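# Place rolled towel from table into cubby

## Task

Move the rolled-up towel lying on the table into the cubby. At the end both towels must rest on the cubby's floor, completely inside it and still rolled, and the cubby must not have been moved from its spot.

## Robot and tools

Robot: two arms, left_arm (on the +y side) and right_arm (on the -y side), each ending in a five-finger hand. left_arm carries a left hand and right_arm a right hand. Arm names do not match image sides. Base positions in the scene frame: left_arm (-0.027, +0.274, +0.039) m, right_arm (+0.034, -0.263, +0.004) m, both nearly unrotated.

Scene frame: origin at table-top height, halfway between the nominal bases; +x points out over the table, +z up. Reported hand positions (metres) and quaternions (wxyz) are in this frame and may be off by a few centimetres.

Hand point: a spot fixed to the palm, about 0.15 m out from the wrist flange along the fingers and 0.05 m in front of the palm. Its +z runs along straight fingers, +y points out of the palm, +x runs across the palm away from the thumb on the right hand (toward the thumb on the left hand). Straight fingertips extend 0.06-0.07 m past the point along +z, 0.06 m behind it along -y. A rigid bracket on the little-finger side of the wrist can strike objects.

The 28-number row (every value in [-1, 1], always all 28 even if one arm moves): left_arm dx, dy, dz, rx, ry, rz; left hand thumb_turn, thumb_bend, index, middle, ring, little, force_limit, speed; then the same 14 for right_arm. Pose numbers are offsets, not poses: they shift each arm's hand point from its current Hand target, measured along that Hand target's own axes. 1.0 equals 0.6 m for dx, dy, dz and 180 degrees for the rotation vector rx, ry, rz. Zeros in all six pose numbers ask nothing new of that arm. Hand numbers are absolute targets: -1 open/straight, +1 closed/curled; thumb_turn +1 places the thumb opposite the fingers. force_limit maps -1..+1 to about 0..10 N at the fingertip (0..15 N for the two thumb motors); speed rises to full at +0.48. Hand numbers never mean 'no change': to keep a hand as is, resend the eight hand numbers of the last row you sent for it (if none yet, send hand_measured plus hand_force_limit and hand_speed). For a gentle grip, close with speed -0.94 or lower. With the thumb in front, the hand encloses objects roughly 0.035-0.065 m thick.

Tools:
- execute_actions(actions, cameras): actions is a list of actions; each action is a list of up to 15 rows, one per 1/30 s step, the last row held until step 15. Every row in an action counts from the Hand target at that action's start, so repeating an offset keeps moving the arm. Images return only for an empty actions list or when cameras names them.
- move(target, speed, blend, blocking, cameras): target is one 28-number row or up to 15 rows; every row's offsets count from the same starting Hand targets. speed is the path's top speed in m/s (0.002 to 4.3, default 0.25), one number or one per target. blend in metres rounds corners in a list (0 means stop at each). The path ignores obstacles and the other arm; faster motion means harder contact. blocking=false returns early while the move continues.
- wait(seconds): lets time pass (0 to 3600 s) with no new commands.
- stop(): brakes a running move.
- zoom_image(camera, region): enlarges [x0, y0, x1, y1] pixels (max 504x504) of the latest picture from cam_high, cam_low, cam_roll_left, cam_roll_right, cam_left_wrist or cam_right_wrist.
- show_instructions(): shows the reference pages.
- finished_scene(scene): ends the scene for good; the goal must hold without the robot.

Results: per arm, end_effector_position and end_effector_quat_wxyz, Hand target (the last commanded pose after clipping; the next offsets start here), joint positions, velocities and torques, motor temperatures, and hand readings: hand_measured (positions on the command scale), hand_stopped_by (moving, target, force, stalled, fault), hand_load_n (fingertip load, positive when pushed open; near 0 after a lost grip), plus hand_force_limit and hand_speed. All six-value hand lists use the motor order above. move adds a 'move:' line such as done, off_target, moving, held or fault, and limits like paced or held. Resting 1-3 cm (sometimes 5 cm) below the commanded pose is normal sag, not contact; a further execute_actions call re-requests the pose, or send the remaining gap as an offset. Orientation commands are clipped to within 40 degrees of the current orientation per step.

Cautions: do not drop anything, even slightly, and do not release a moving object. Nothing may fall or be left off the table. Avoid fast collisions and heavy pushing, especially into fixed or heavy items such as the cubby. Keep the two hands apart; clashing arms or one hand closing on the other's fingers can end the scene. Excess finger force lowers quality. Holding loads or straining at unreachable poses heats motors; at 100 °C the arm goes limp for 30-60 s. To end a push, command the target back past the hand point.

Each tool is called after ">>>" in YAML: its name, and indented under it one key for each argument.

Reference images:

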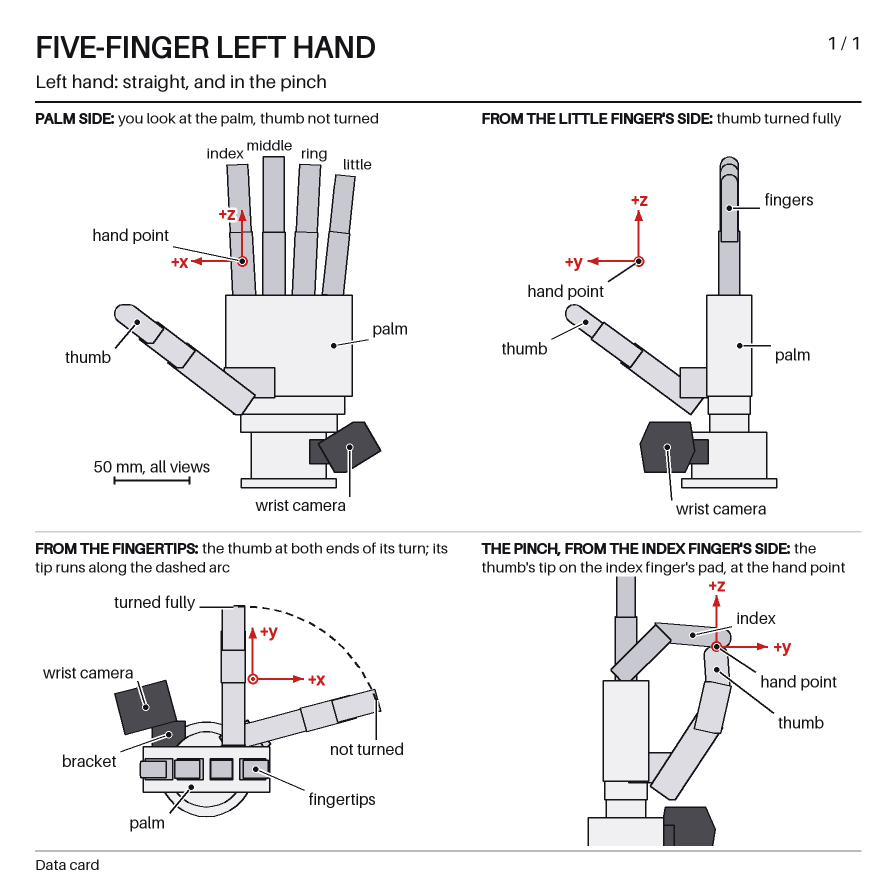

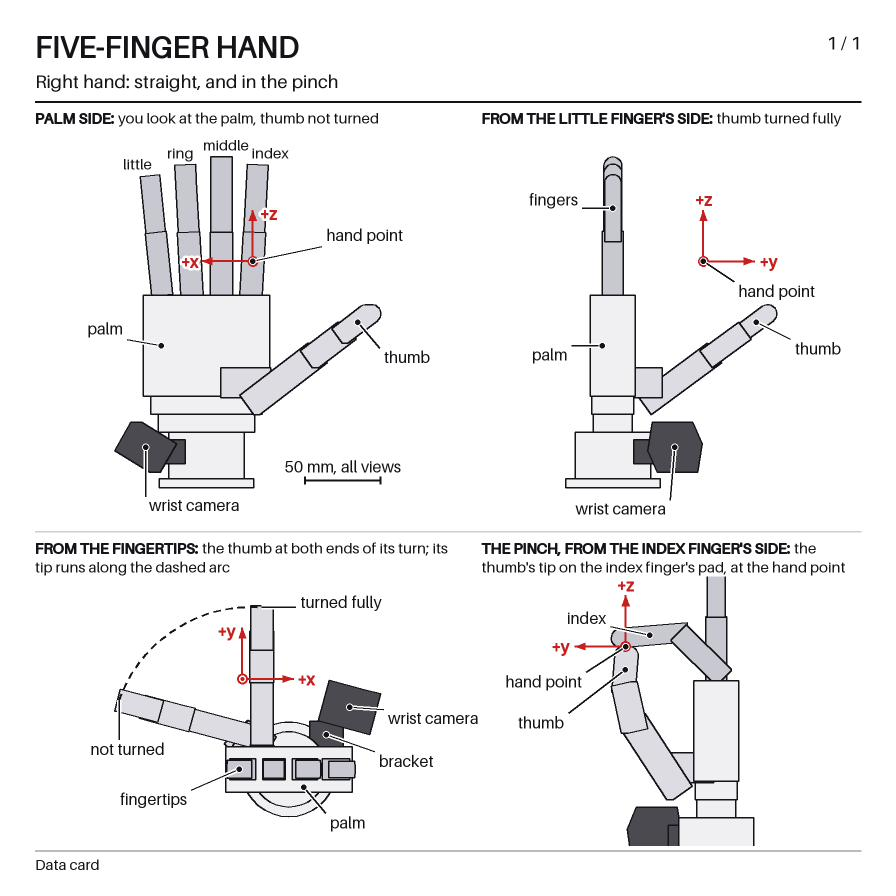

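## Session

>>> execute_actions:
  actions: []

Scene clock: 0.00 s.
left_arm: end_effector_position=(+0.0807, +0.5502, +0.1659) hand_measured=(-1.000, -1.000, -1.000, -1.000, -1.000, -1.000) hand_load_n=(+0.0, +0.0, +0.0, +0.0, +0.0, +0.0) hand_stopped_by=(target, target, target, target, target, target) hand_force_limit=0.00 hand_speed=-0.80 end_effector_quat_wxyz=(+0.195, +0.790, +0.430, +0.392) | right_arm: end_effector_position=(+0.3524, -0.3551, +0.2660) hand_measured=(-1.000, -1.000, -1.000, -1.000, -1.000, -1.000) hand_load_n=(-0.5, +0.0, +0.0, +0.0, +0.0, +0.0) hand_stopped_by=(target, target, target, target, target, target) hand_force_limit=0.00 hand_speed=-0.80 end_effector_quat_wxyz=(+0.008, +0.004, +0.999, -0.037)
Joint positions: left_arm=[1.89 1.407 0.69 -1.178 0.862 -0.544] | right_arm=[-0.498 1.156 1.231 -1.6 0.06 1.128]
Joint velocities: within noise
Joint torques (N m): no reading
Motor temperatures (°C): left_arm=[29 32 32 32 29 30] | right_arm=[30 31 26 29 29 27]
Heat: left arm: hottest shoulder 32 °C; right arm: hottest shoulder 31 °C.
Hand target: left_arm +0.0791, +0.5573, +0.1728; +0.186, +0.792, +0.427, +0.395 | right_arm +0.3587, -0.3588, +0.2803; +0.027, +0.007, +0.998, -0.047

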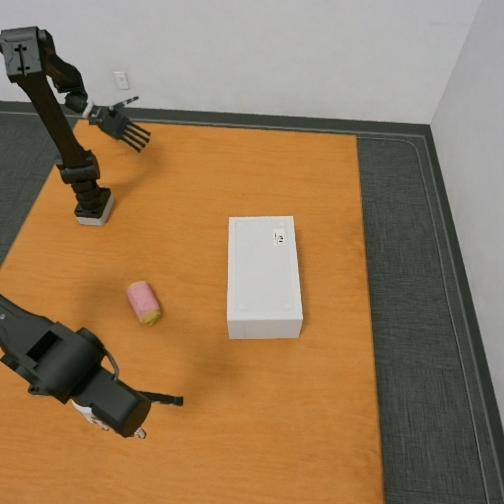

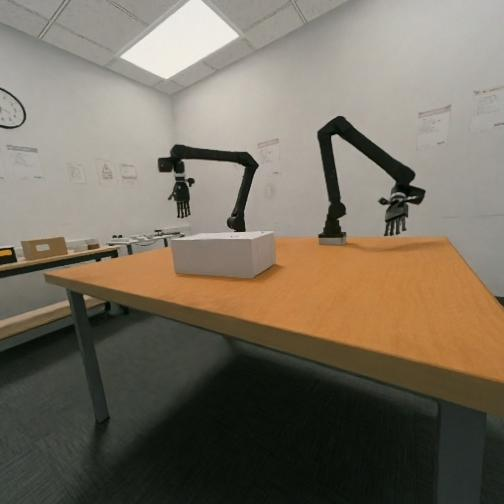

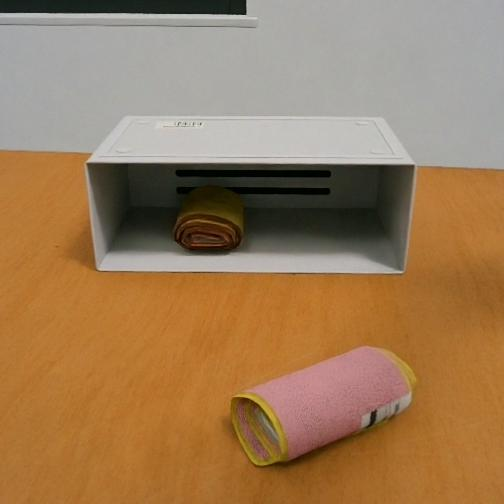

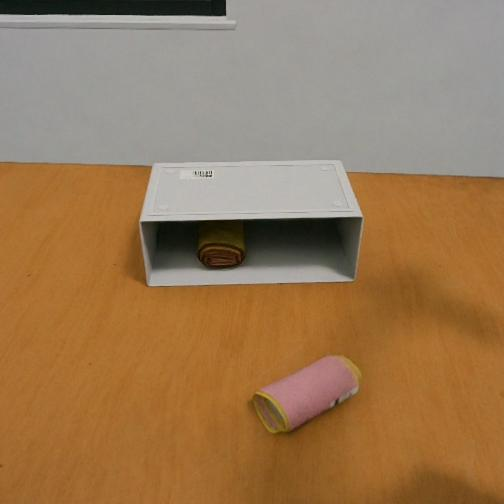

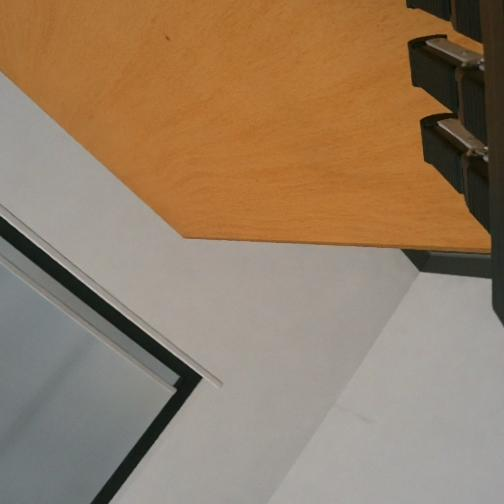

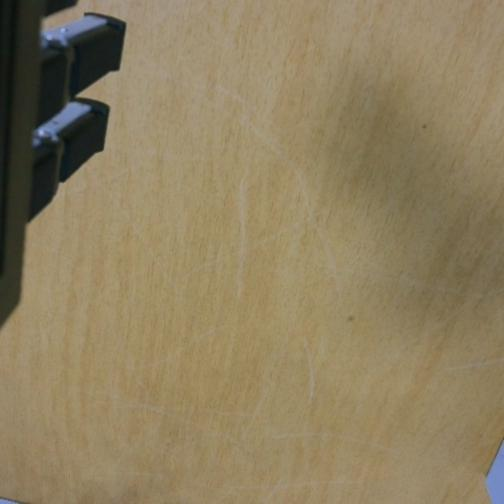

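>>> zoom_image:
  camera: "cam_roll_left"
  region: [60, 90, 440, 300]

>>> zoom_image:
  camera: "cam_roll_left"
  region: [210, 320, 440, 490]

>>> zoom_image:
  camera: "cam_high"
  region: [80, 190, 340, 400]

Scaled by 1.326 from the camera's image (finer frame: 720x720).

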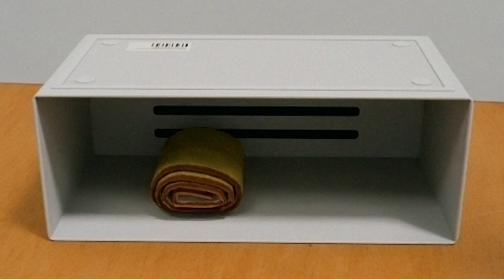

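Scaled by 2.191 from the camera's image (finer frame: 720x720).

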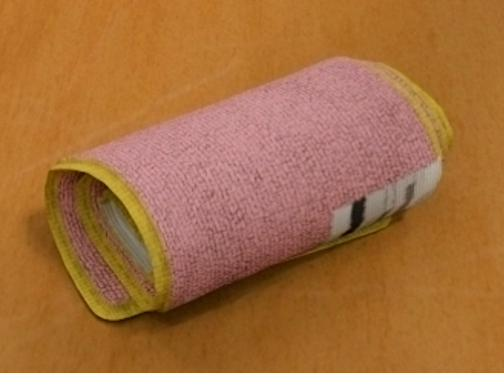

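Scaled by 1.938 from the camera's image (finer frame: 720x720).

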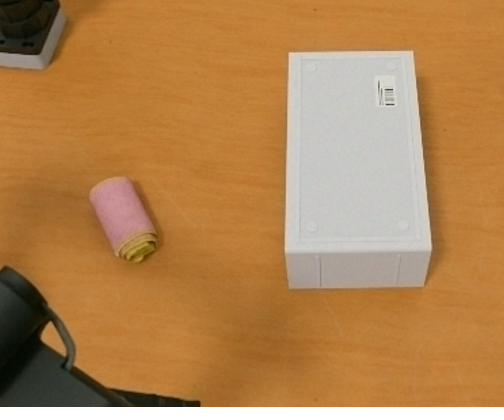

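>>> move:
  target: [0,0,0,0,0,0,-1,-1,-1,-1,-1,-1,0,-0.8, 0.276,0.5295,-0.0147,0.1064,-0.2876,-0.6351,1,-1,-1,-1,-1,-1,0,0]
  speed: 0.3
  cameras: ["cam_high","cam_roll_left","cam_roll_right","cam_right_wrist"]

Scene clock: 191.40 s.
left_arm: end_effector_position=(+0.0812, +0.5500, +0.1659) hand_measured=(-1.000, -1.000, -1.000, -1.000, -1.000, -1.000) hand_load_n=(+0.0, +0.0, +0.0, +0.0, +0.0, +0.0) hand_stopped_by=(target, target, target, target, target, target) hand_force_limit=0.00 hand_speed=-0.80 end_effector_quat_wxyz=(+0.195, +0.790, +0.429, +0.391) | right_arm: end_effector_position=(+0.1921, -0.0440, +0.2423) hand_measured=(+1.000, -1.000, -1.000, -1.000, -1.000, -1.000) hand_load_n=(+0.0, +0.0, +0.0, +0.0, +0.0, +0.0) hand_stopped_by=(target, target, target, target, target, target) hand_force_limit=0.00 hand_speed=0.00 end_effector_quat_wxyz=(-0.323, +0.818, -0.443, +0.172)
Joint positions: left_arm=[1.888 1.407 0.69 -1.178 0.862 -0.544] | right_arm=[0.911 0.619 0.807 -1.046 0.251 0.287]
Joint torques (N m): left_arm=[0.15 -4.84 6.23 -0.69 0.81 -0.06] | right_arm=[-1.2 -1.2 8.09 2.92 0.23 -0.17]
Motor temperatures (°C): left_arm=[29 32 36 31 31 29] | right_arm=[29 31 42 28 29 27]
Heat: left arm: hottest elbow 36 °C; right arm: hottest elbow 42 °C.
Hand target: left_arm +0.0791, +0.5573, +0.1728; +0.186, +0.792, +0.427, +0.395 | right_arm +0.1979, -0.0399, +0.2502; -0.337, +0.815, -0.435, +0.180
Off the commanded pose: left_arm 0.010 m, 1 deg | right_arm 0.011 m, 2 deg.
move: off_target (right_arm)
cam_right_wrist: T_world_to_cam=[[-0.41445, -0.60092, -0.68346, 0.22273], [-0.89562, 0.40262, 0.18911, 0.1466], [0.16154, 0.6905, -0.70507, 0.28195]] pos_world=[0.17807, -0.11986, 0.32329]

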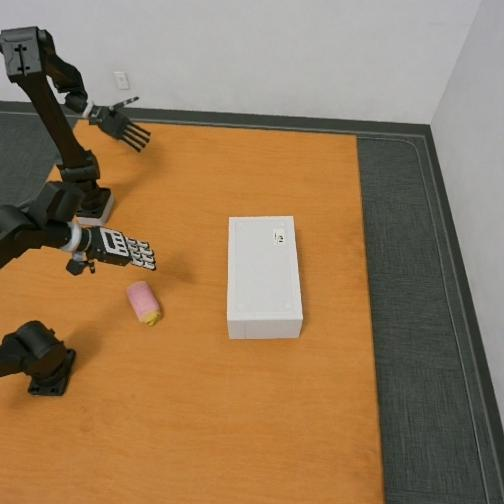

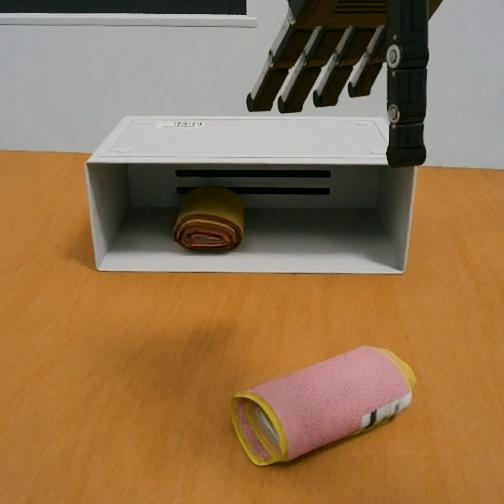

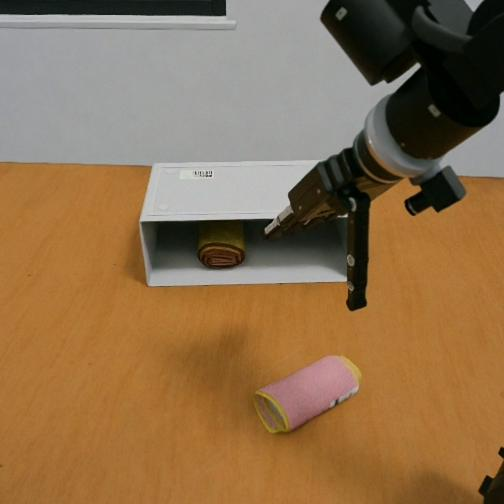

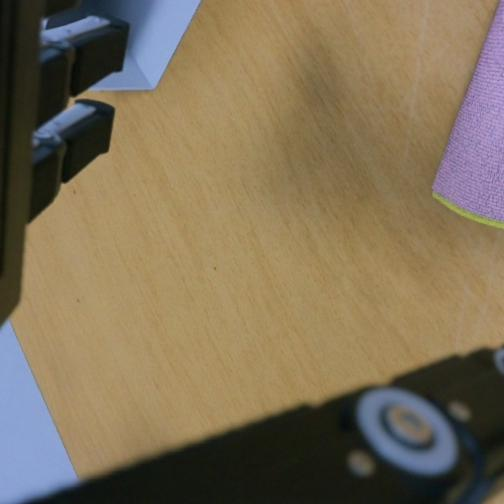

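>>> move:
  target: [0,0,0,0,0,0,-1,-1,-1,-1,-1,-1,0,-0.8, 0.008,0.149,0.1573,0,0,0,1,-1,-1,-1,-1,-1,0,0]
  speed: 0.15
  cameras: ["cam_high","cam_roll_left","cam_roll_right","cam_right_wrist"]

Scene clock: 207.70 s.
left_arm: end_effector_position=(+0.0812, +0.5500, +0.1659) hand_measured=(-1.000, -1.000, -1.000, -1.000, -1.000, -1.000) hand_load_n=(+0.0, +0.0, +0.0, +0.0, +0.0, +0.5) hand_stopped_by=(target, target, target, target, target, target) hand_force_limit=0.00 hand_speed=-0.80 end_effector_quat_wxyz=(+0.195, +0.790, +0.429, +0.391) | right_arm: end_effector_position=(+0.1942, -0.0469, +0.1107) hand_measured=(+1.000, -1.000, -1.000, -1.000, -1.000, -1.000) hand_load_n=(+0.0, +0.0, +0.0, +0.0, +0.0, +0.0) hand_stopped_by=(target, target, target, target, target, target) hand_force_limit=0.00 hand_speed=0.00 end_effector_quat_wxyz=(-0.322, +0.821, -0.440, +0.172)
Joint positions: left_arm=[1.888 1.407 0.69 -1.178 0.862 -0.544] | right_arm=[0.891 0.606 0.458 -0.706 0.236 0.264]
Joint torques (N m): left_arm=[0.21 -4.72 6 -0.69 0.8 -0.11] | right_arm=[-2.2 -0.79 8.44 2.93 -0.05 -0.17]
Heat: left arm: hottest elbow 36 °C; right arm: hottest elbow 41 °C.
Hand target: left_arm +0.0791, +0.5573, +0.1728; +0.186, +0.792, +0.427, +0.395 | right_arm +0.2034, -0.0420, +0.1202; -0.337, +0.815, -0.435, +0.180
Off the commanded pose: left_arm 0.010 m, 1 deg | right_arm 0.014 m, 2 deg.
move: off_target (right_arm)
cam_right_wrist: T_world_to_cam=[[-0.40955, -0.60632, -0.68165, 0.13054], [-0.8986, 0.39708, 0.1867, 0.17514], [0.15747, 0.68899, -0.70746, 0.19168]] pos_world=[0.18066, -0.12247, 0.19189]

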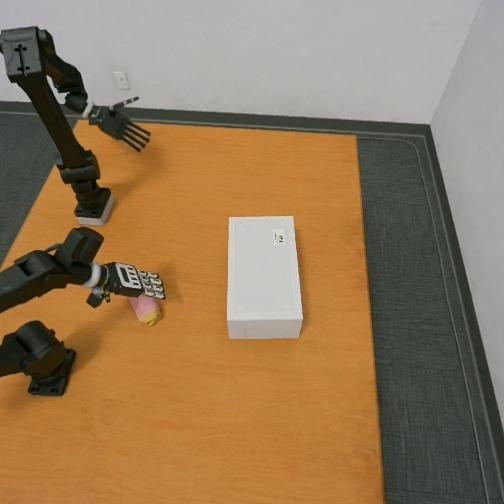

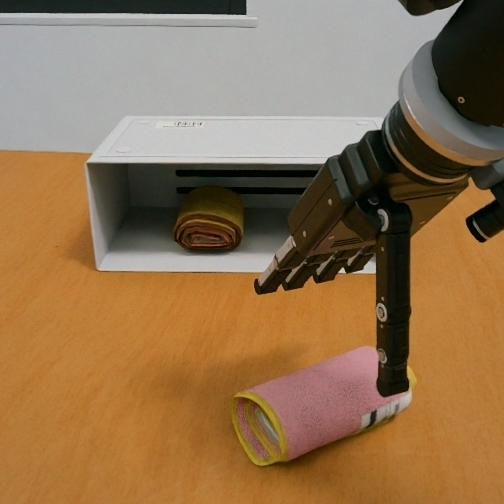

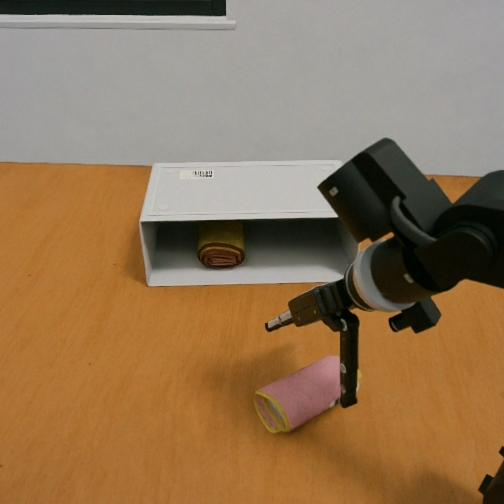

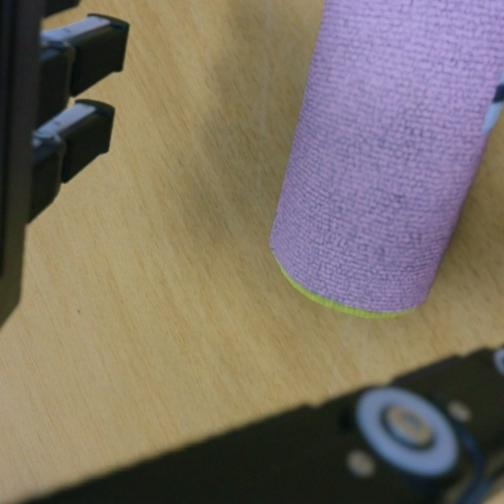

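>>> move:
  target: [0,0,0,0,0,0,-1,-1,-1,-1,-1,-1,0,-0.8, 0.0018,0.0795,0.0872,0,0,0,1,-1,-1,-1,-1,-1,0,0]
  speed: 0.08
  cameras: ["cam_roll_left","cam_roll_right","cam_right_wrist"]

Scene clock: 224.10 s.
left_arm: end_effector_position=(+0.0812, +0.5500, +0.1659) hand_measured=(-1.000, -1.000, -1.000, -1.000, -1.000, -1.000) hand_load_n=(+0.0, -0.5, +0.0, +0.0, +0.0, +0.0) hand_stopped_by=(target, target, target, target, target, target) hand_force_limit=0.00 hand_speed=-0.80 end_effector_quat_wxyz=(+0.195, +0.790, +0.429, +0.391) | right_arm: end_effector_position=(+0.1973, -0.0451, +0.0422) hand_measured=(+1.000, -1.000, -1.000, -1.000, -1.000, -1.000) hand_load_n=(+0.0, +0.0, +0.0, +0.0, +0.0, +0.0) hand_stopped_by=(target, target, target, target, target, target) hand_force_limit=0.00 hand_speed=0.00 end_effector_quat_wxyz=(-0.324, +0.820, -0.439, +0.172)
Joint positions: left_arm=[1.888 1.407 0.69 -1.178 0.862 -0.544] | right_arm=[0.882 0.711 0.3 -0.437 0.228 0.255]
Joint torques (N m): left_arm=[-0.09 -5.01 6.16 -0.73 0.83 -0.12] | right_arm=[-2.26 -1.32 7.6 2.95 -0.06 -0.17]
Heat: left arm: hottest elbow 36 °C; right arm: hottest elbow 43 °C.
Hand target: left_arm +0.0791, +0.5573, +0.1728; +0.186, +0.792, +0.427, +0.395 | right_arm +0.2066, -0.0411, +0.0495; -0.337, +0.815, -0.435, +0.180
Off the commanded pose: left_arm 0.010 m, 1 deg | right_arm 0.013 m, 2 deg.
move: off_target (right_arm)
cam_right_wrist: T_world_to_cam=[[-0.40625, -0.60525, -0.68457, 0.08568], [-0.90009, 0.39419, 0.18564, 0.19016], [0.15749, 0.69159, -0.70491, 0.14164]] pos_world=[0.18366, -0.12106, 0.1232]

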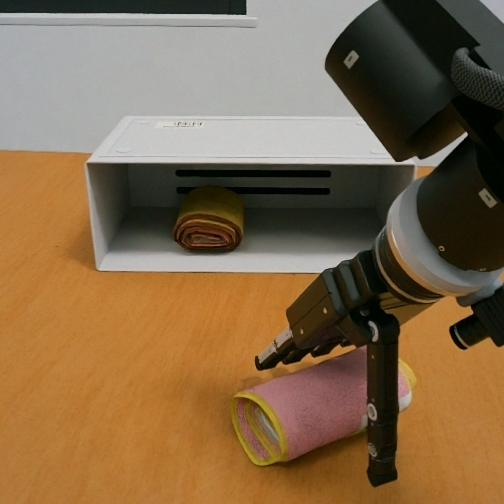

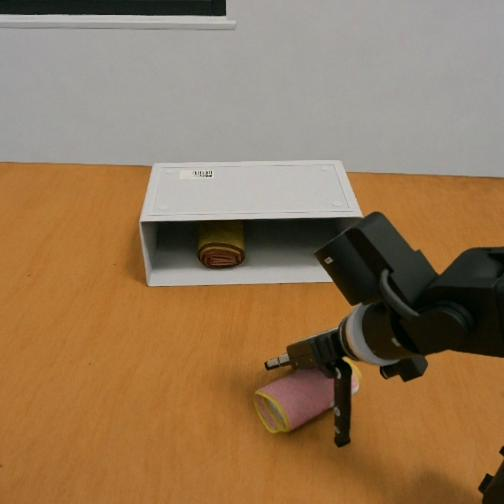

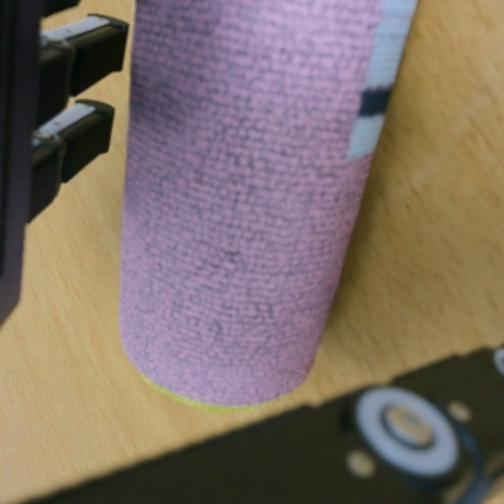

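>>> move:
  target: [0,0,0,0,0,0,-1,-1,-1,-1,-1,-1,0,-0.8, 0,0.0085,0.0085,0,0,0,1,-0.65,-0.55,-0.55,-0.55,-0.55,-0.5,-0.6]
  speed: 0.05
  cameras: ["cam_roll_left","cam_roll_right","cam_right_wrist"]

Scene clock: 239.70 s.
left_arm: end_effector_position=(+0.0812, +0.5500, +0.1659) hand_measured=(-1.000, -1.000, -1.000, -1.000, -1.000, -1.000) hand_load_n=(+0.0, +0.0, +0.0, +0.0, +0.0, +0.0) hand_stopped_by=(target, target, target, target, target, target) hand_force_limit=0.00 hand_speed=-0.80 end_effector_quat_wxyz=(+0.195, +0.790, +0.429, +0.391) | right_arm: end_effector_position=(+0.2014, -0.0419, +0.0401) hand_measured=(+1.000, -0.650, -0.550, -0.638, -0.550, -0.550) hand_load_n=(+0.0, +0.0, +0.0, +0.5, +0.0, +0.0) hand_stopped_by=(target, target, target, force, target, target) hand_force_limit=-0.50 hand_speed=-0.60 end_effector_quat_wxyz=(-0.334, +0.815, -0.440, +0.174)
Joint positions: left_arm=[1.888 1.407 0.69 -1.178 0.862 -0.544] | right_arm=[0.876 0.721 0.287 -0.391 0.227 0.255]
Joint torques (N m): left_arm=[0.15 -4.13 6.24 -0.72 0.85 -0.11] | right_arm=[-2.26 -1.03 7.3 2.39 -0.02 -0.17]
Heat: left arm: hottest elbow 36 °C; right arm: hottest elbow 41 °C.
Hand target: left_arm +0.0791, +0.5573, +0.1728; +0.186, +0.792, +0.427, +0.395 | right_arm +0.2066, -0.0411, +0.0423; -0.337, +0.815, -0.435, +0.180
Off the commanded pose: left_arm 0.010 m, 1 deg | right_arm 0.006 m, 1 deg.
move: done
cam_right_wrist: T_world_to_cam=[[-0.4004, -0.58994, -0.70118, 0.08799], [-0.90044, 0.39524, 0.18165, 0.19331], [0.16997, 0.7041, -0.68946, 0.13467]] pos_world=[0.1864, -0.11931, 0.11943]

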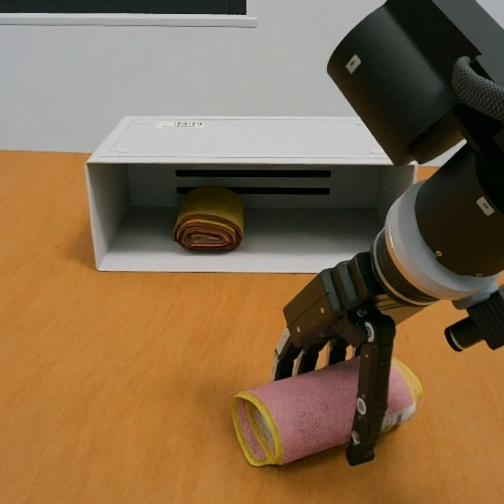

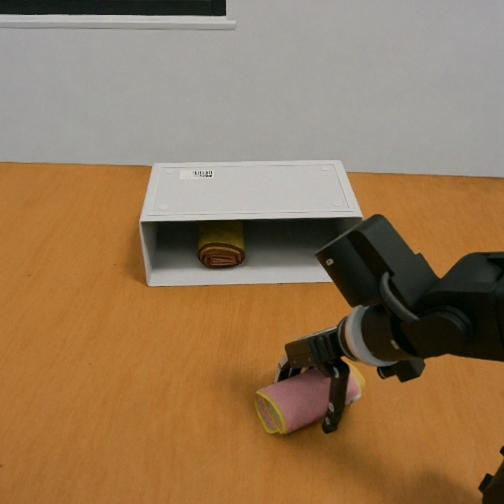

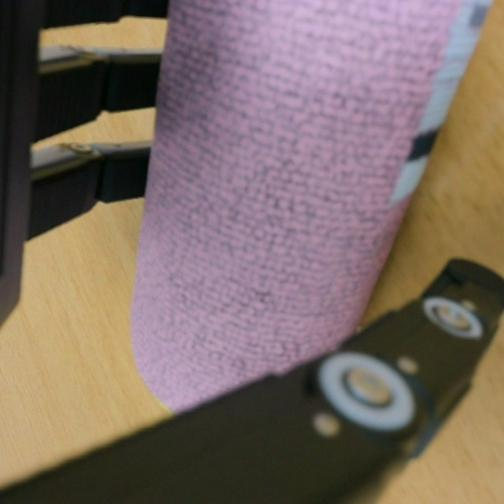

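>>> execute_actions:
  actions:
    - [[0,0,0,0,0,0,-1,-1,-1,-1,-1,-1,0,-0.8,0,0,0,0,0,0,1,0.2,0.1,0.1,-0.5,-0.5,-0.6,-0.9]]
    - [[0,0,0,0,0,0,-1,-1,-1,-1,-1,-1,0,-0.8,0,0,0,0,0,0,1,0.2,0.1,0.1,-0.5,-0.5,-0.6,-0.9]]
  cameras: ["cam_roll_left","cam_right_wrist"]

>>> wait:
  seconds: 1
  cameras: ["cam_roll_left","cam_roll_right","cam_right_wrist"]

Scene clock: 249.27 s.
left_arm: end_effector_position=(+0.0812, +0.5500, +0.1659) hand_measured=(-1.000, -1.000, -1.000, -1.000, -1.000, -1.000) hand_load_n=(+0.0, +0.0, +0.0, +0.0, +0.0, +0.0) hand_stopped_by=(target, target, target, target, target, target) hand_force_limit=0.00 hand_speed=-0.80 end_effector_quat_wxyz=(+0.195, +0.790, +0.429, +0.391) | right_arm: end_effector_position=(+0.2015, -0.0418, +0.0405) hand_measured=(+1.000, -0.360, -0.086, -0.620, -0.500, -0.500) hand_load_n=(-0.5, +3.0, +3.5, +0.5, +0.0, +0.0) hand_stopped_by=(target, force, force, force, target, target) hand_force_limit=-0.60 hand_speed=-0.90 end_effector_quat_wxyz=(-0.335, +0.815, -0.440, +0.174)
Joint positions: left_arm=[1.888 1.407 0.69 -1.178 0.862 -0.544] | right_arm=[0.876 0.72 0.287 -0.391 0.227 0.255]
Joint torques (N m): left_arm=[-0.15 -4.48 6.04 -0.69 0.8 -0.1] | right_arm=[-2.2 -1.03 7.31 2.36 -0.02 -0.16]
Heat: left arm: hottest elbow 36 °C; right arm: hottest elbow 40 °C.
Hand target: left_arm +0.0791, +0.5573, +0.1728; +0.186, +0.792, +0.427, +0.395 | right_arm +0.2066, -0.0411, +0.0423; -0.337, +0.815, -0.435, +0.180
Off the commanded pose: left_arm 0.010 m, 1 deg | right_arm 0.005 m, 1 deg.
Step readings (end_effector_position of left_arm | right_arm):
0: (+0.0812, +0.5500, +0.1659) | (+0.2014, -0.0419, +0.0401)
1: (+0.0812, +0.5500, +0.1659) | (+0.2014, -0.0419, +0.0401)
2: (+0.0812, +0.5500, +0.1659) | (+0.2014, -0.0419, +0.0401)
4: (+0.0812, +0.5500, +0.1659) | (+0.2014, -0.0419, +0.0401)
8: (+0.0812, +0.5500, +0.1659) | (+0.2015, -0.0418, +0.0405)
15: (+0.0812, +0.5500, +0.1659) | (+0.2015, -0.0418, +0.0405)
16: (+0.0812, +0.5500, +0.1659) | (+0.2015, -0.0418, +0.0405)
17: (+0.0812, +0.5500, +0.1659) | (+0.2015, -0.0418, +0.0405)
19: (+0.0812, +0.5500, +0.1659) | (+0.2015, -0.0418, +0.0405)
23: (+0.0812, +0.5500, +0.1659) | (+0.2015, -0.0418, +0.0405)
30: (+0.0812, +0.5500, +0.1659) | (+0.2015, -0.0418, +0.0405)
cam_right_wrist: T_world_to_cam=[[-0.39974, -0.58906, -0.7023, 0.08838], [-0.9006, 0.39504, 0.18127, 0.19327], [0.17066, 0.70495, -0.68842, 0.13465]] pos_world=[0.18641, -0.11921, 0.11973]

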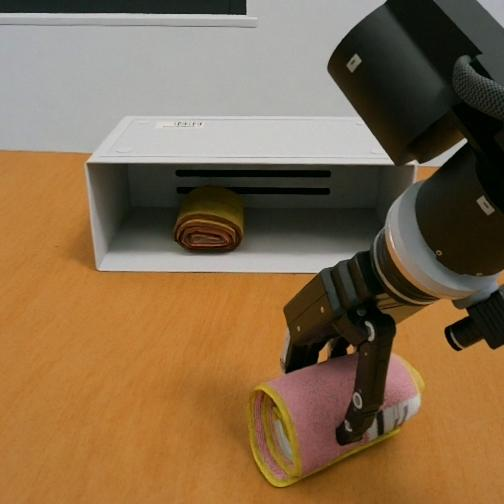

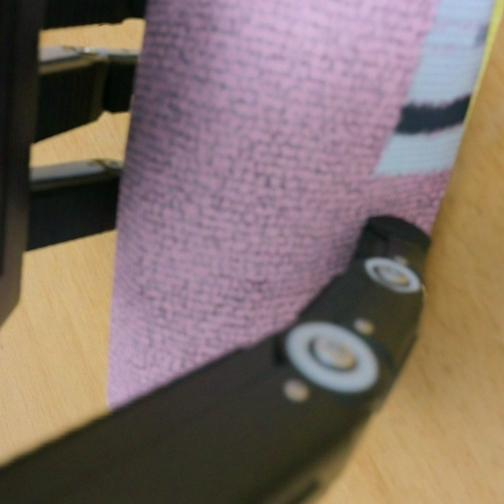

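Scene clock: 250.27 s.
left_arm: end_effector_position=(+0.0812, +0.5500, +0.1659) hand_measured=(-1.000, -1.000, -1.000, -1.000, -1.000, -1.000) hand_load_n=(+0.0, +0.0, +0.0, +0.0, +0.0, +0.0) hand_stopped_by=(target, target, target, target, target, target) hand_force_limit=0.00 hand_speed=-0.80 end_effector_quat_wxyz=(+0.195, +0.790, +0.429, +0.391) | right_arm: end_effector_position=(+0.2015, -0.0418, +0.0405) hand_measured=(+1.000, -0.360, -0.086, -0.620, -0.500, -0.500) hand_load_n=(-0.5, +3.0, +3.5, +0.5, +0.0, +0.0) hand_stopped_by=(target, force, force, force, target, target) hand_force_limit=-0.60 hand_speed=-0.90 end_effector_quat_wxyz=(-0.335, +0.815, -0.440, +0.174)
Joint positions: left_arm=[1.888 1.407 0.69 -1.178 0.862 -0.544] | right_arm=[0.876 0.72 0.287 -0.391 0.227 0.255]
Joint torques (N m): left_arm=[-0.38 -4.66 6.13 -0.76 0.81 -0.11] | right_arm=[-2.2 -1.08 7.3 2.37 -0.02 -0.16]
Heat: left arm: hottest elbow 36 °C; right arm: hottest elbow 40 °C.
Hand target: left_arm +0.0791, +0.5573, +0.1728; +0.186, +0.792, +0.427, +0.395 | right_arm +0.2066, -0.0411, +0.0423; -0.337, +0.815, -0.435, +0.180
Off the commanded pose: left_arm 0.010 m, 1 deg | right_arm 0.005 m, 1 deg.
wait: 1.00 s; at rest by 0.17 s
cam_right_wrist: T_world_to_cam=[[-0.39974, -0.58906, -0.7023, 0.08838], [-0.9006, 0.39504, 0.18127, 0.19327], [0.17066, 0.70495, -0.68842, 0.13465]] pos_world=[0.18641, -0.11921, 0.11973]

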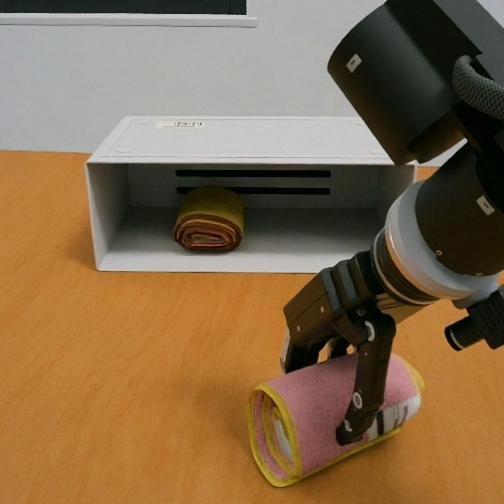

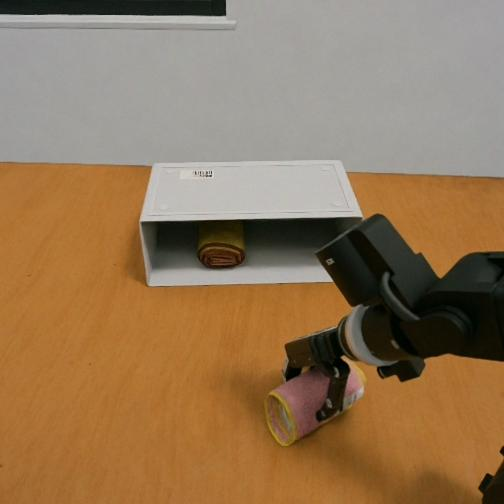

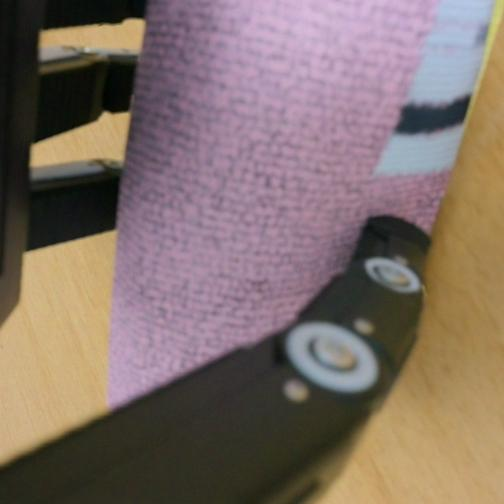

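>>> execute_actions:
  actions:
    - [[0,0,0,0,0,0,-1,-1,-1,-1,-1,-1,0,-0.8,0,0,0,0,0,0,1,0.2,0.1,0.05,-0.3,-0.4,-0.4,-0.9]]
    - [[0,0,0,0,0,0,-1,-1,-1,-1,-1,-1,0,-0.8,0,0,0,0,0,0,1,0.2,0.1,0.05,-0.3,-0.4,-0.4,-0.9]]
  cameras: ["cam_roll_left","cam_right_wrist"]

Scene clock: 258.37 s.
left_arm: end_effector_position=(+0.0812, +0.5500, +0.1659) hand_measured=(-1.000, -1.000, -1.000, -1.000, -1.000, -1.000) hand_load_n=(+0.0, +0.0, +0.0, +0.0, +0.0, +0.0) hand_stopped_by=(target, target, target, target, target, target) hand_force_limit=0.00 hand_speed=-0.80 end_effector_quat_wxyz=(+0.195, +0.790, +0.429, +0.391) | right_arm: end_effector_position=(+0.2029, -0.0414, +0.0406) hand_measured=(+1.000, -0.360, -0.086, -0.100, -0.300, -0.400) hand_load_n=(+1.0, +4.0, +1.5, +3.0, +0.0, +0.0) hand_stopped_by=(target, force, force, force, target, target) hand_force_limit=-0.40 hand_speed=-0.90 end_effector_quat_wxyz=(-0.336, +0.813, -0.441, +0.175)
Joint positions: left_arm=[1.888 1.407 0.69 -1.178 0.862 -0.544] | right_arm=[0.873 0.723 0.287 -0.385 0.227 0.255]
Joint torques (N m): left_arm=[0.26 -4.42 6.31 -0.73 0.8 -0.1] | right_arm=[-2.14 -1.08 7.31 2.1 -0.03 -0.16]
Heat: left arm: hottest elbow 36 °C; right arm: hottest elbow 39 °C.
Hand target: left_arm +0.0791, +0.5573, +0.1728; +0.186, +0.792, +0.427, +0.395 | right_arm +0.2066, -0.0411, +0.0423; -0.337, +0.815, -0.435, +0.180
Off the commanded pose: left_arm 0.010 m, 1 deg | right_arm 0.004 m, 1 deg.
Step readings (end_effector_position of left_arm | right_arm):
0: (+0.0812, +0.5500, +0.1659) | (+0.2015, -0.0418, +0.0405)
1: (+0.0812, +0.5500, +0.1659) | (+0.2015, -0.0418, +0.0405)
2: (+0.0812, +0.5500, +0.1659) | (+0.2015, -0.0418, +0.0405)
4: (+0.0812, +0.5500, +0.1659) | (+0.2019, -0.0420, +0.0405)
8: (+0.0812, +0.5500, +0.1659) | (+0.2021, -0.0417, +0.0417)
15: (+0.0812, +0.5500, +0.1659) | (+0.2028, -0.0416, +0.0423)
16: (+0.0812, +0.5500, +0.1659) | (+0.2028, -0.0416, +0.0423)
17: (+0.0812, +0.5500, +0.1659) | (+0.2030, -0.0413, +0.0425)
19: (+0.0812, +0.5500, +0.1659) | (+0.2030, -0.0413, +0.0425)
23: (+0.0812, +0.5500, +0.1659) | (+0.2034, -0.0412, +0.0428)
30: (+0.0812, +0.5500, +0.1659) | (+0.2037, -0.0409, +0.0430)
cam_right_wrist: T_world_to_cam=[[-0.40027, -0.58609, -0.70447, 0.08955], [-0.89971, 0.39735, 0.18062, 0.1943], [0.17406, 0.70612, -0.68637, 0.13353]] pos_world=[0.18741, -0.119, 0.11964]

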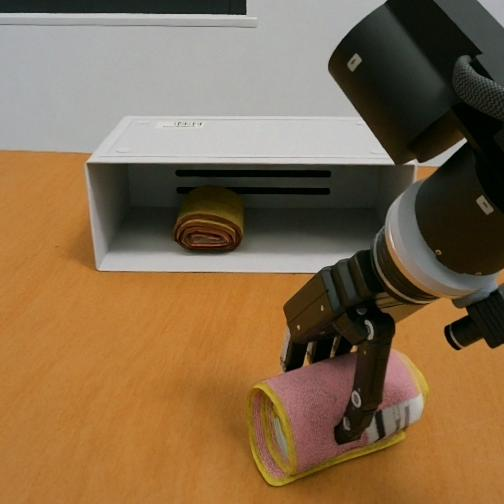

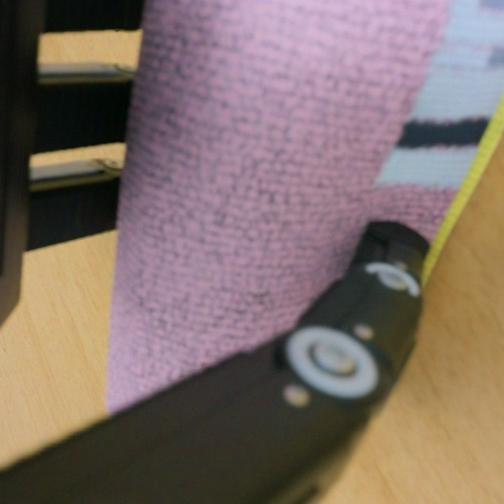

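>>> execute_actions:
  actions:
    - [[0,0,0,0,0,0,-1,-1,-1,-1,-1,-1,0,-0.8,0,0,0,0,0,0,1,0.2,0.1,0.05,-0.09,-0.12,-0.6,-0.9]]
    - [[0,0,0,0,0,0,-1,-1,-1,-1,-1,-1,0,-0.8,0,0,0,0,0,0,1,0.2,0.12,0.05,-0.09,-0.12,-0.4,-0.92]]
  cameras: ["cam_roll_left","cam_right_wrist"]

Scene clock: 264.40 s.
left_arm: end_effector_position=(+0.0812, +0.5500, +0.1659) hand_measured=(-1.000, -1.000, -1.000, -1.000, -1.000, -1.000) hand_load_n=(+0.0, +0.0, +0.0, +0.0, +0.0, +0.0) hand_stopped_by=(target, target, target, target, target, target) hand_force_limit=0.00 hand_speed=-0.80 end_effector_quat_wxyz=(+0.195, +0.790, +0.429, +0.391) | right_arm: end_effector_position=(+0.2029, -0.0414, +0.0406) hand_measured=(+1.000, -0.360, -0.064, -0.100, -0.090, -0.120) hand_load_n=(+1.0, +5.0, +3.0, +1.5, +0.5, +0.0) hand_stopped_by=(target, force, force, force, target, target) hand_force_limit=-0.40 hand_speed=-0.92 end_effector_quat_wxyz=(-0.336, +0.813, -0.441, +0.175)
Joint positions: left_arm=[1.888 1.407 0.69 -1.178 0.862 -0.544] | right_arm=[0.873 0.723 0.287 -0.385 0.227 0.255]
Joint torques (N m): left_arm=[-0.09 -4.89 6.15 -0.58 0.77 -0.13] | right_arm=[-2.14 -1.03 7.3 2.1 -0.03 -0.16]
Heat: left arm: hottest elbow 36 °C; right arm: hottest elbow 39 °C.
Hand target: left_arm +0.0791, +0.5573, +0.1728; +0.186, +0.792, +0.427, +0.395 | right_arm +0.2066, -0.0411, +0.0423; -0.337, +0.815, -0.435, +0.180
Off the commanded pose: left_arm 0.010 m, 1 deg | right_arm 0.004 m, 1 deg.
Step readings (end_effector_position of left_arm | right_arm):
0: (+0.0812, +0.5500, +0.1659) | (+0.2029, -0.0414, +0.0406)
1: (+0.0812, +0.5500, +0.1659) | (+0.2029, -0.0414, +0.0406)
2: (+0.0812, +0.5500, +0.1659) | (+0.2029, -0.0414, +0.0406)
4: (+0.0812, +0.5500, +0.1659) | (+0.2029, -0.0414, +0.0406)
8: (+0.0812, +0.5500, +0.1659) | (+0.2029, -0.0414, +0.0406)
15: (+0.0812, +0.5500, +0.1659) | (+0.2029, -0.0414, +0.0406)
16: (+0.0812, +0.5500, +0.1659) | (+0.2029, -0.0414, +0.0406)
17: (+0.0812, +0.5500, +0.1659) | (+0.2029, -0.0414, +0.0406)
19: (+0.0812, +0.5500, +0.1659) | (+0.2029, -0.0414, +0.0406)
23: (+0.0812, +0.5500, +0.1659) | (+0.2029, -0.0414, +0.0406)
30: (+0.0812, +0.5500, +0.1659) | (+0.2029, -0.0414, +0.0406)
cam_right_wrist: T_world_to_cam=[[-0.40027, -0.58609, -0.70447, 0.08955], [-0.89971, 0.39735, 0.18062, 0.1943], [0.17406, 0.70612, -0.68637, 0.13353]] pos_world=[0.18741, -0.119, 0.11964]

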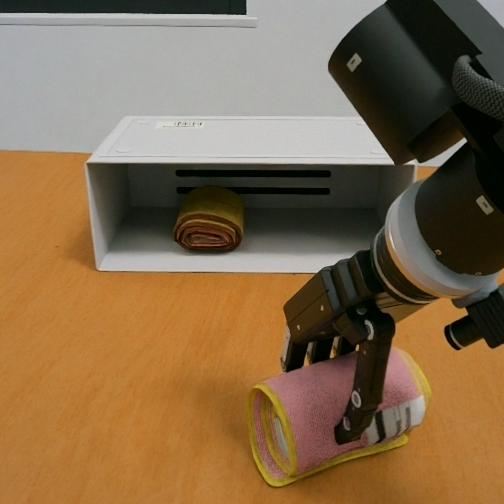

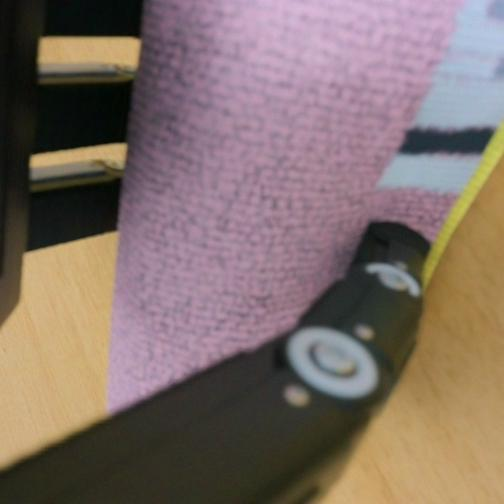

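>>> move:
  target: [0,0,0,0,0,0,-1,-1,-1,-1,-1,-1,0,-0.8, 0,-0.0471,-0.0471,0,0,0,1,0.2,0.12,0.05,-0.09,-0.12,-0.4,-0.92]
  speed: 0.05
  cameras: ["cam_high","cam_roll_left","cam_roll_right","cam_right_wrist"]

Scene clock: 270.93 s.
left_arm: end_effector_position=(+0.0812, +0.5500, +0.1659) hand_measured=(-1.000, -1.000, -1.000, -1.000, -1.000, -1.000) hand_load_n=(+0.0, +0.0, +0.0, +0.0, +0.0, +0.0) hand_stopped_by=(target, target, target, target, target, target) hand_force_limit=0.00 hand_speed=-0.80 end_effector_quat_wxyz=(+0.195, +0.790, +0.429, +0.391) | right_arm: end_effector_position=(+0.1935, -0.0537, +0.0517) hand_measured=(+1.000, -0.360, -0.064, -0.100, -0.090, -0.120) hand_load_n=(+0.5, +4.5, +3.0, +1.0, +1.0, +0.5) hand_stopped_by=(target, force, force, force, target, target) hand_force_limit=-0.40 hand_speed=-0.92 end_effector_quat_wxyz=(-0.311, +0.823, -0.443, +0.171)
Joint positions: left_arm=[1.888 1.407 0.69 -1.178 0.862 -0.544] | right_arm=[0.873 0.669 0.324 -0.529 0.227 0.255]
Joint torques (N m): left_arm=[0.09 -4.48 6.22 -0.76 0.79 -0.13] | right_arm=[-2.08 -2.14 11.36 1.33 0.03 -0.16]
Heat: left arm: hottest elbow 36 °C; right arm: hottest elbow 39 °C.
Hand target: left_arm +0.0791, +0.5573, +0.1728; +0.186, +0.792, +0.427, +0.395 | right_arm +0.2067, -0.0411, +0.0823; -0.337, +0.815, -0.435, +0.180
Off the commanded pose: left_arm 0.010 m, 1 deg | right_arm 0.036 m, 3 deg.
move: off_target (right_arm)
cam_right_wrist: T_world_to_cam=[[-0.42249, -0.61546, -0.66537, 0.08699], [-0.89367, 0.40531, 0.19255, 0.1874], [0.15117, 0.67597, -0.72126, 0.15607]] pos_world=[0.18063, -0.12792, 0.13436]

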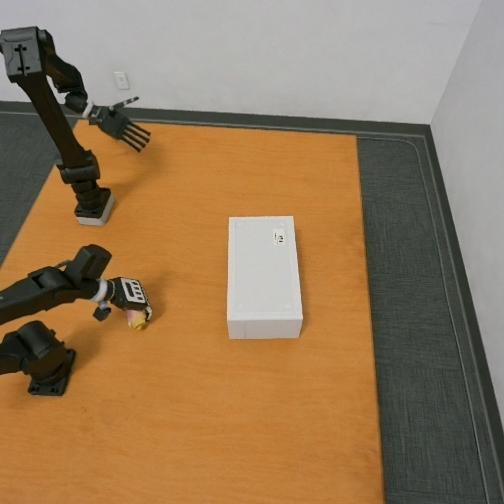

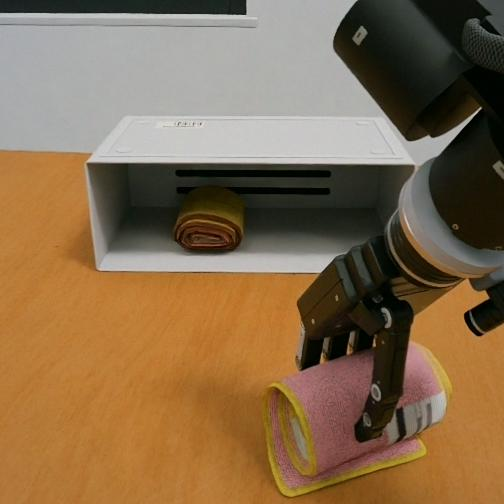

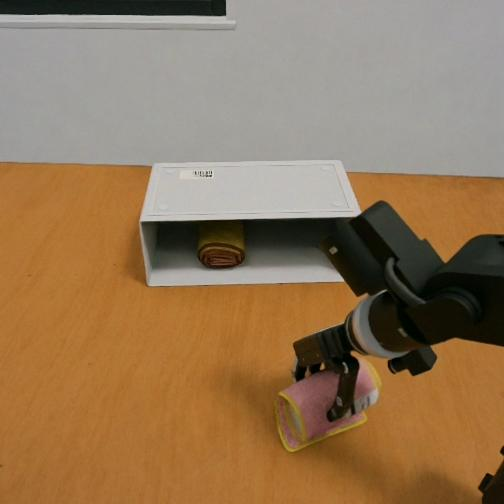

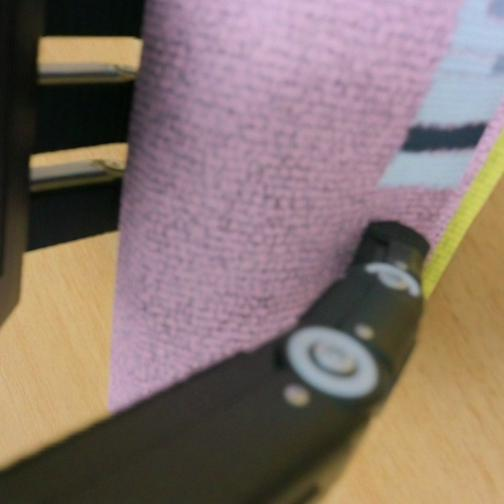

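>>> zoom_image:
  camera: "cam_roll_left"
  region: [230, 300, 504, 504]

>>> zoom_image:
  camera: "cam_roll_right"
  region: [230, 330, 430, 480]

Scaled by 1.839 from the camera's image (finer frame: 720x720).

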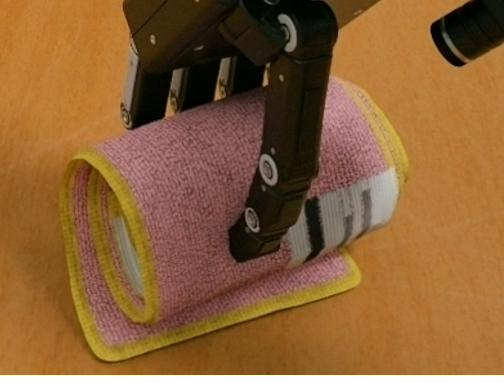

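Scaled by 2.520 from the camera's image (finer frame: 720x720).

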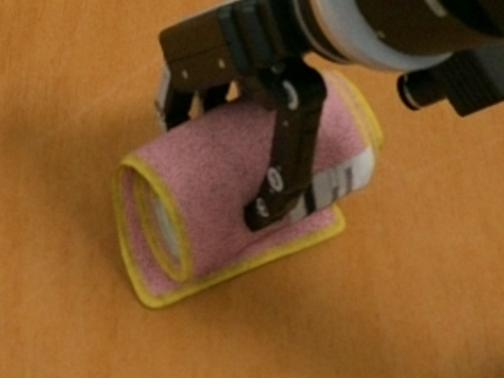

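>>> move:
  target: [0,0,0,0,0,0,-1,-1,-1,-1,-1,-1,0,-0.8, 0.1064,-0.1739,0.1739,0,0.1116,0.1116,1,0.2,0.12,0.05,-0.09,-0.12,-0.4,-0.92]
  speed: 0.07
  cameras: ["cam_high","cam_roll_left","cam_roll_right","cam_right_wrist"]

Scene clock: 358.77 s.
left_arm: end_effector_position=(+0.0812, +0.5500, +0.1659) hand_measured=(-1.000, -1.000, -1.000, -1.000, -1.000, -1.000) hand_load_n=(+0.0, +0.0, +0.0, +0.0, +0.0, +0.0) hand_stopped_by=(target, target, target, target, target, target) hand_force_limit=0.00 hand_speed=-0.80 end_effector_quat_wxyz=(+0.195, +0.790, +0.429, +0.391) | right_arm: end_effector_position=(+0.3387, -0.0294, +0.0560) hand_measured=(+1.000, -0.360, -0.064, -0.100, -0.090, -0.120) hand_load_n=(+0.5, +5.0, +3.0, +1.0, +0.5, +0.0) hand_stopped_by=(target, force, force, force, target, target) hand_force_limit=-0.40 hand_speed=-0.92 end_effector_quat_wxyz=(-0.246, +0.708, -0.612, +0.251)
Joint positions: left_arm=[1.888 1.407 0.69 -1.178 0.862 -0.544] | right_arm=[0.686 1.179 0.608 -0.399 0.422 0.456]
Joint torques (N m): left_arm=[-0.15 -4.6 6.23 -0.66 0.83 -0.1] | right_arm=[-2.14 -7.06 10.06 2.7 0.41 0.15]
Motor temperatures (°C): left_arm=[29 33 36 31 31 29] | right_arm=[29 31 55 28 29 27]
Heat: left arm: hottest elbow 36 °C; right arm: hottest elbow 55 °C.
Hand target: left_arm +0.0791, +0.5573, +0.1728; +0.186, +0.792, +0.427, +0.395 | right_arm +0.3648, -0.0120, +0.0821; -0.283, +0.684, -0.622, +0.257
Off the commanded pose: left_arm 0.010 m, 1 deg | right_arm 0.041 m, 5 deg.
move: off_target (right_arm)
cam_right_wrist: T_world_to_cam=[[-0.65232, -0.39869, -0.64461, 0.24925], [-0.62301, 0.76641, 0.15645, 0.22739], [0.43166, 0.50365, -0.74833, 0.02222]] pos_world=[0.29467, -0.08609, 0.14172]

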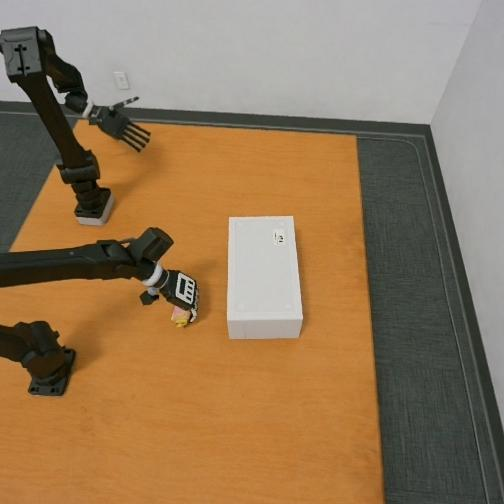

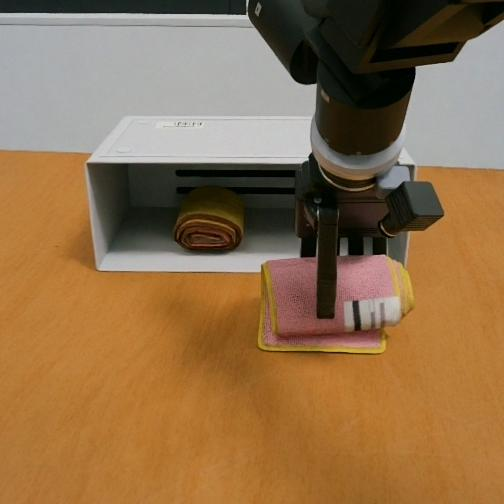

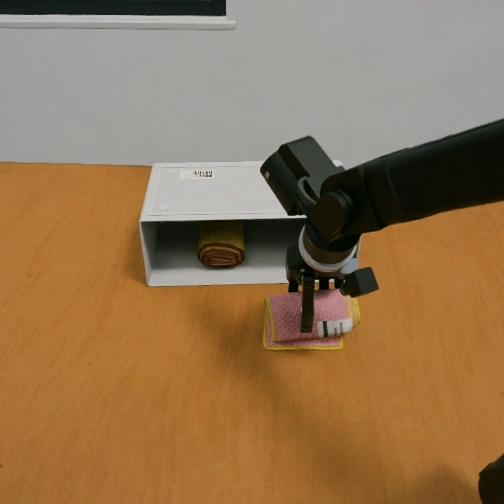

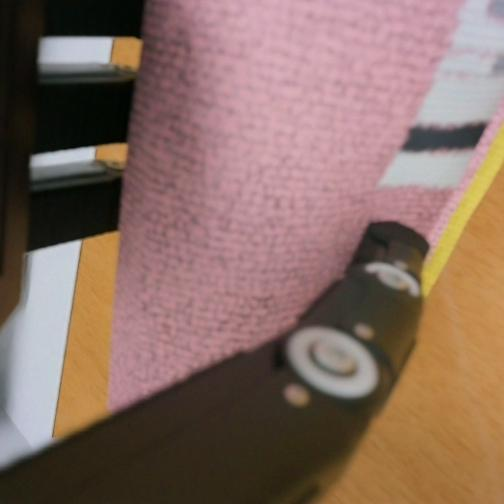

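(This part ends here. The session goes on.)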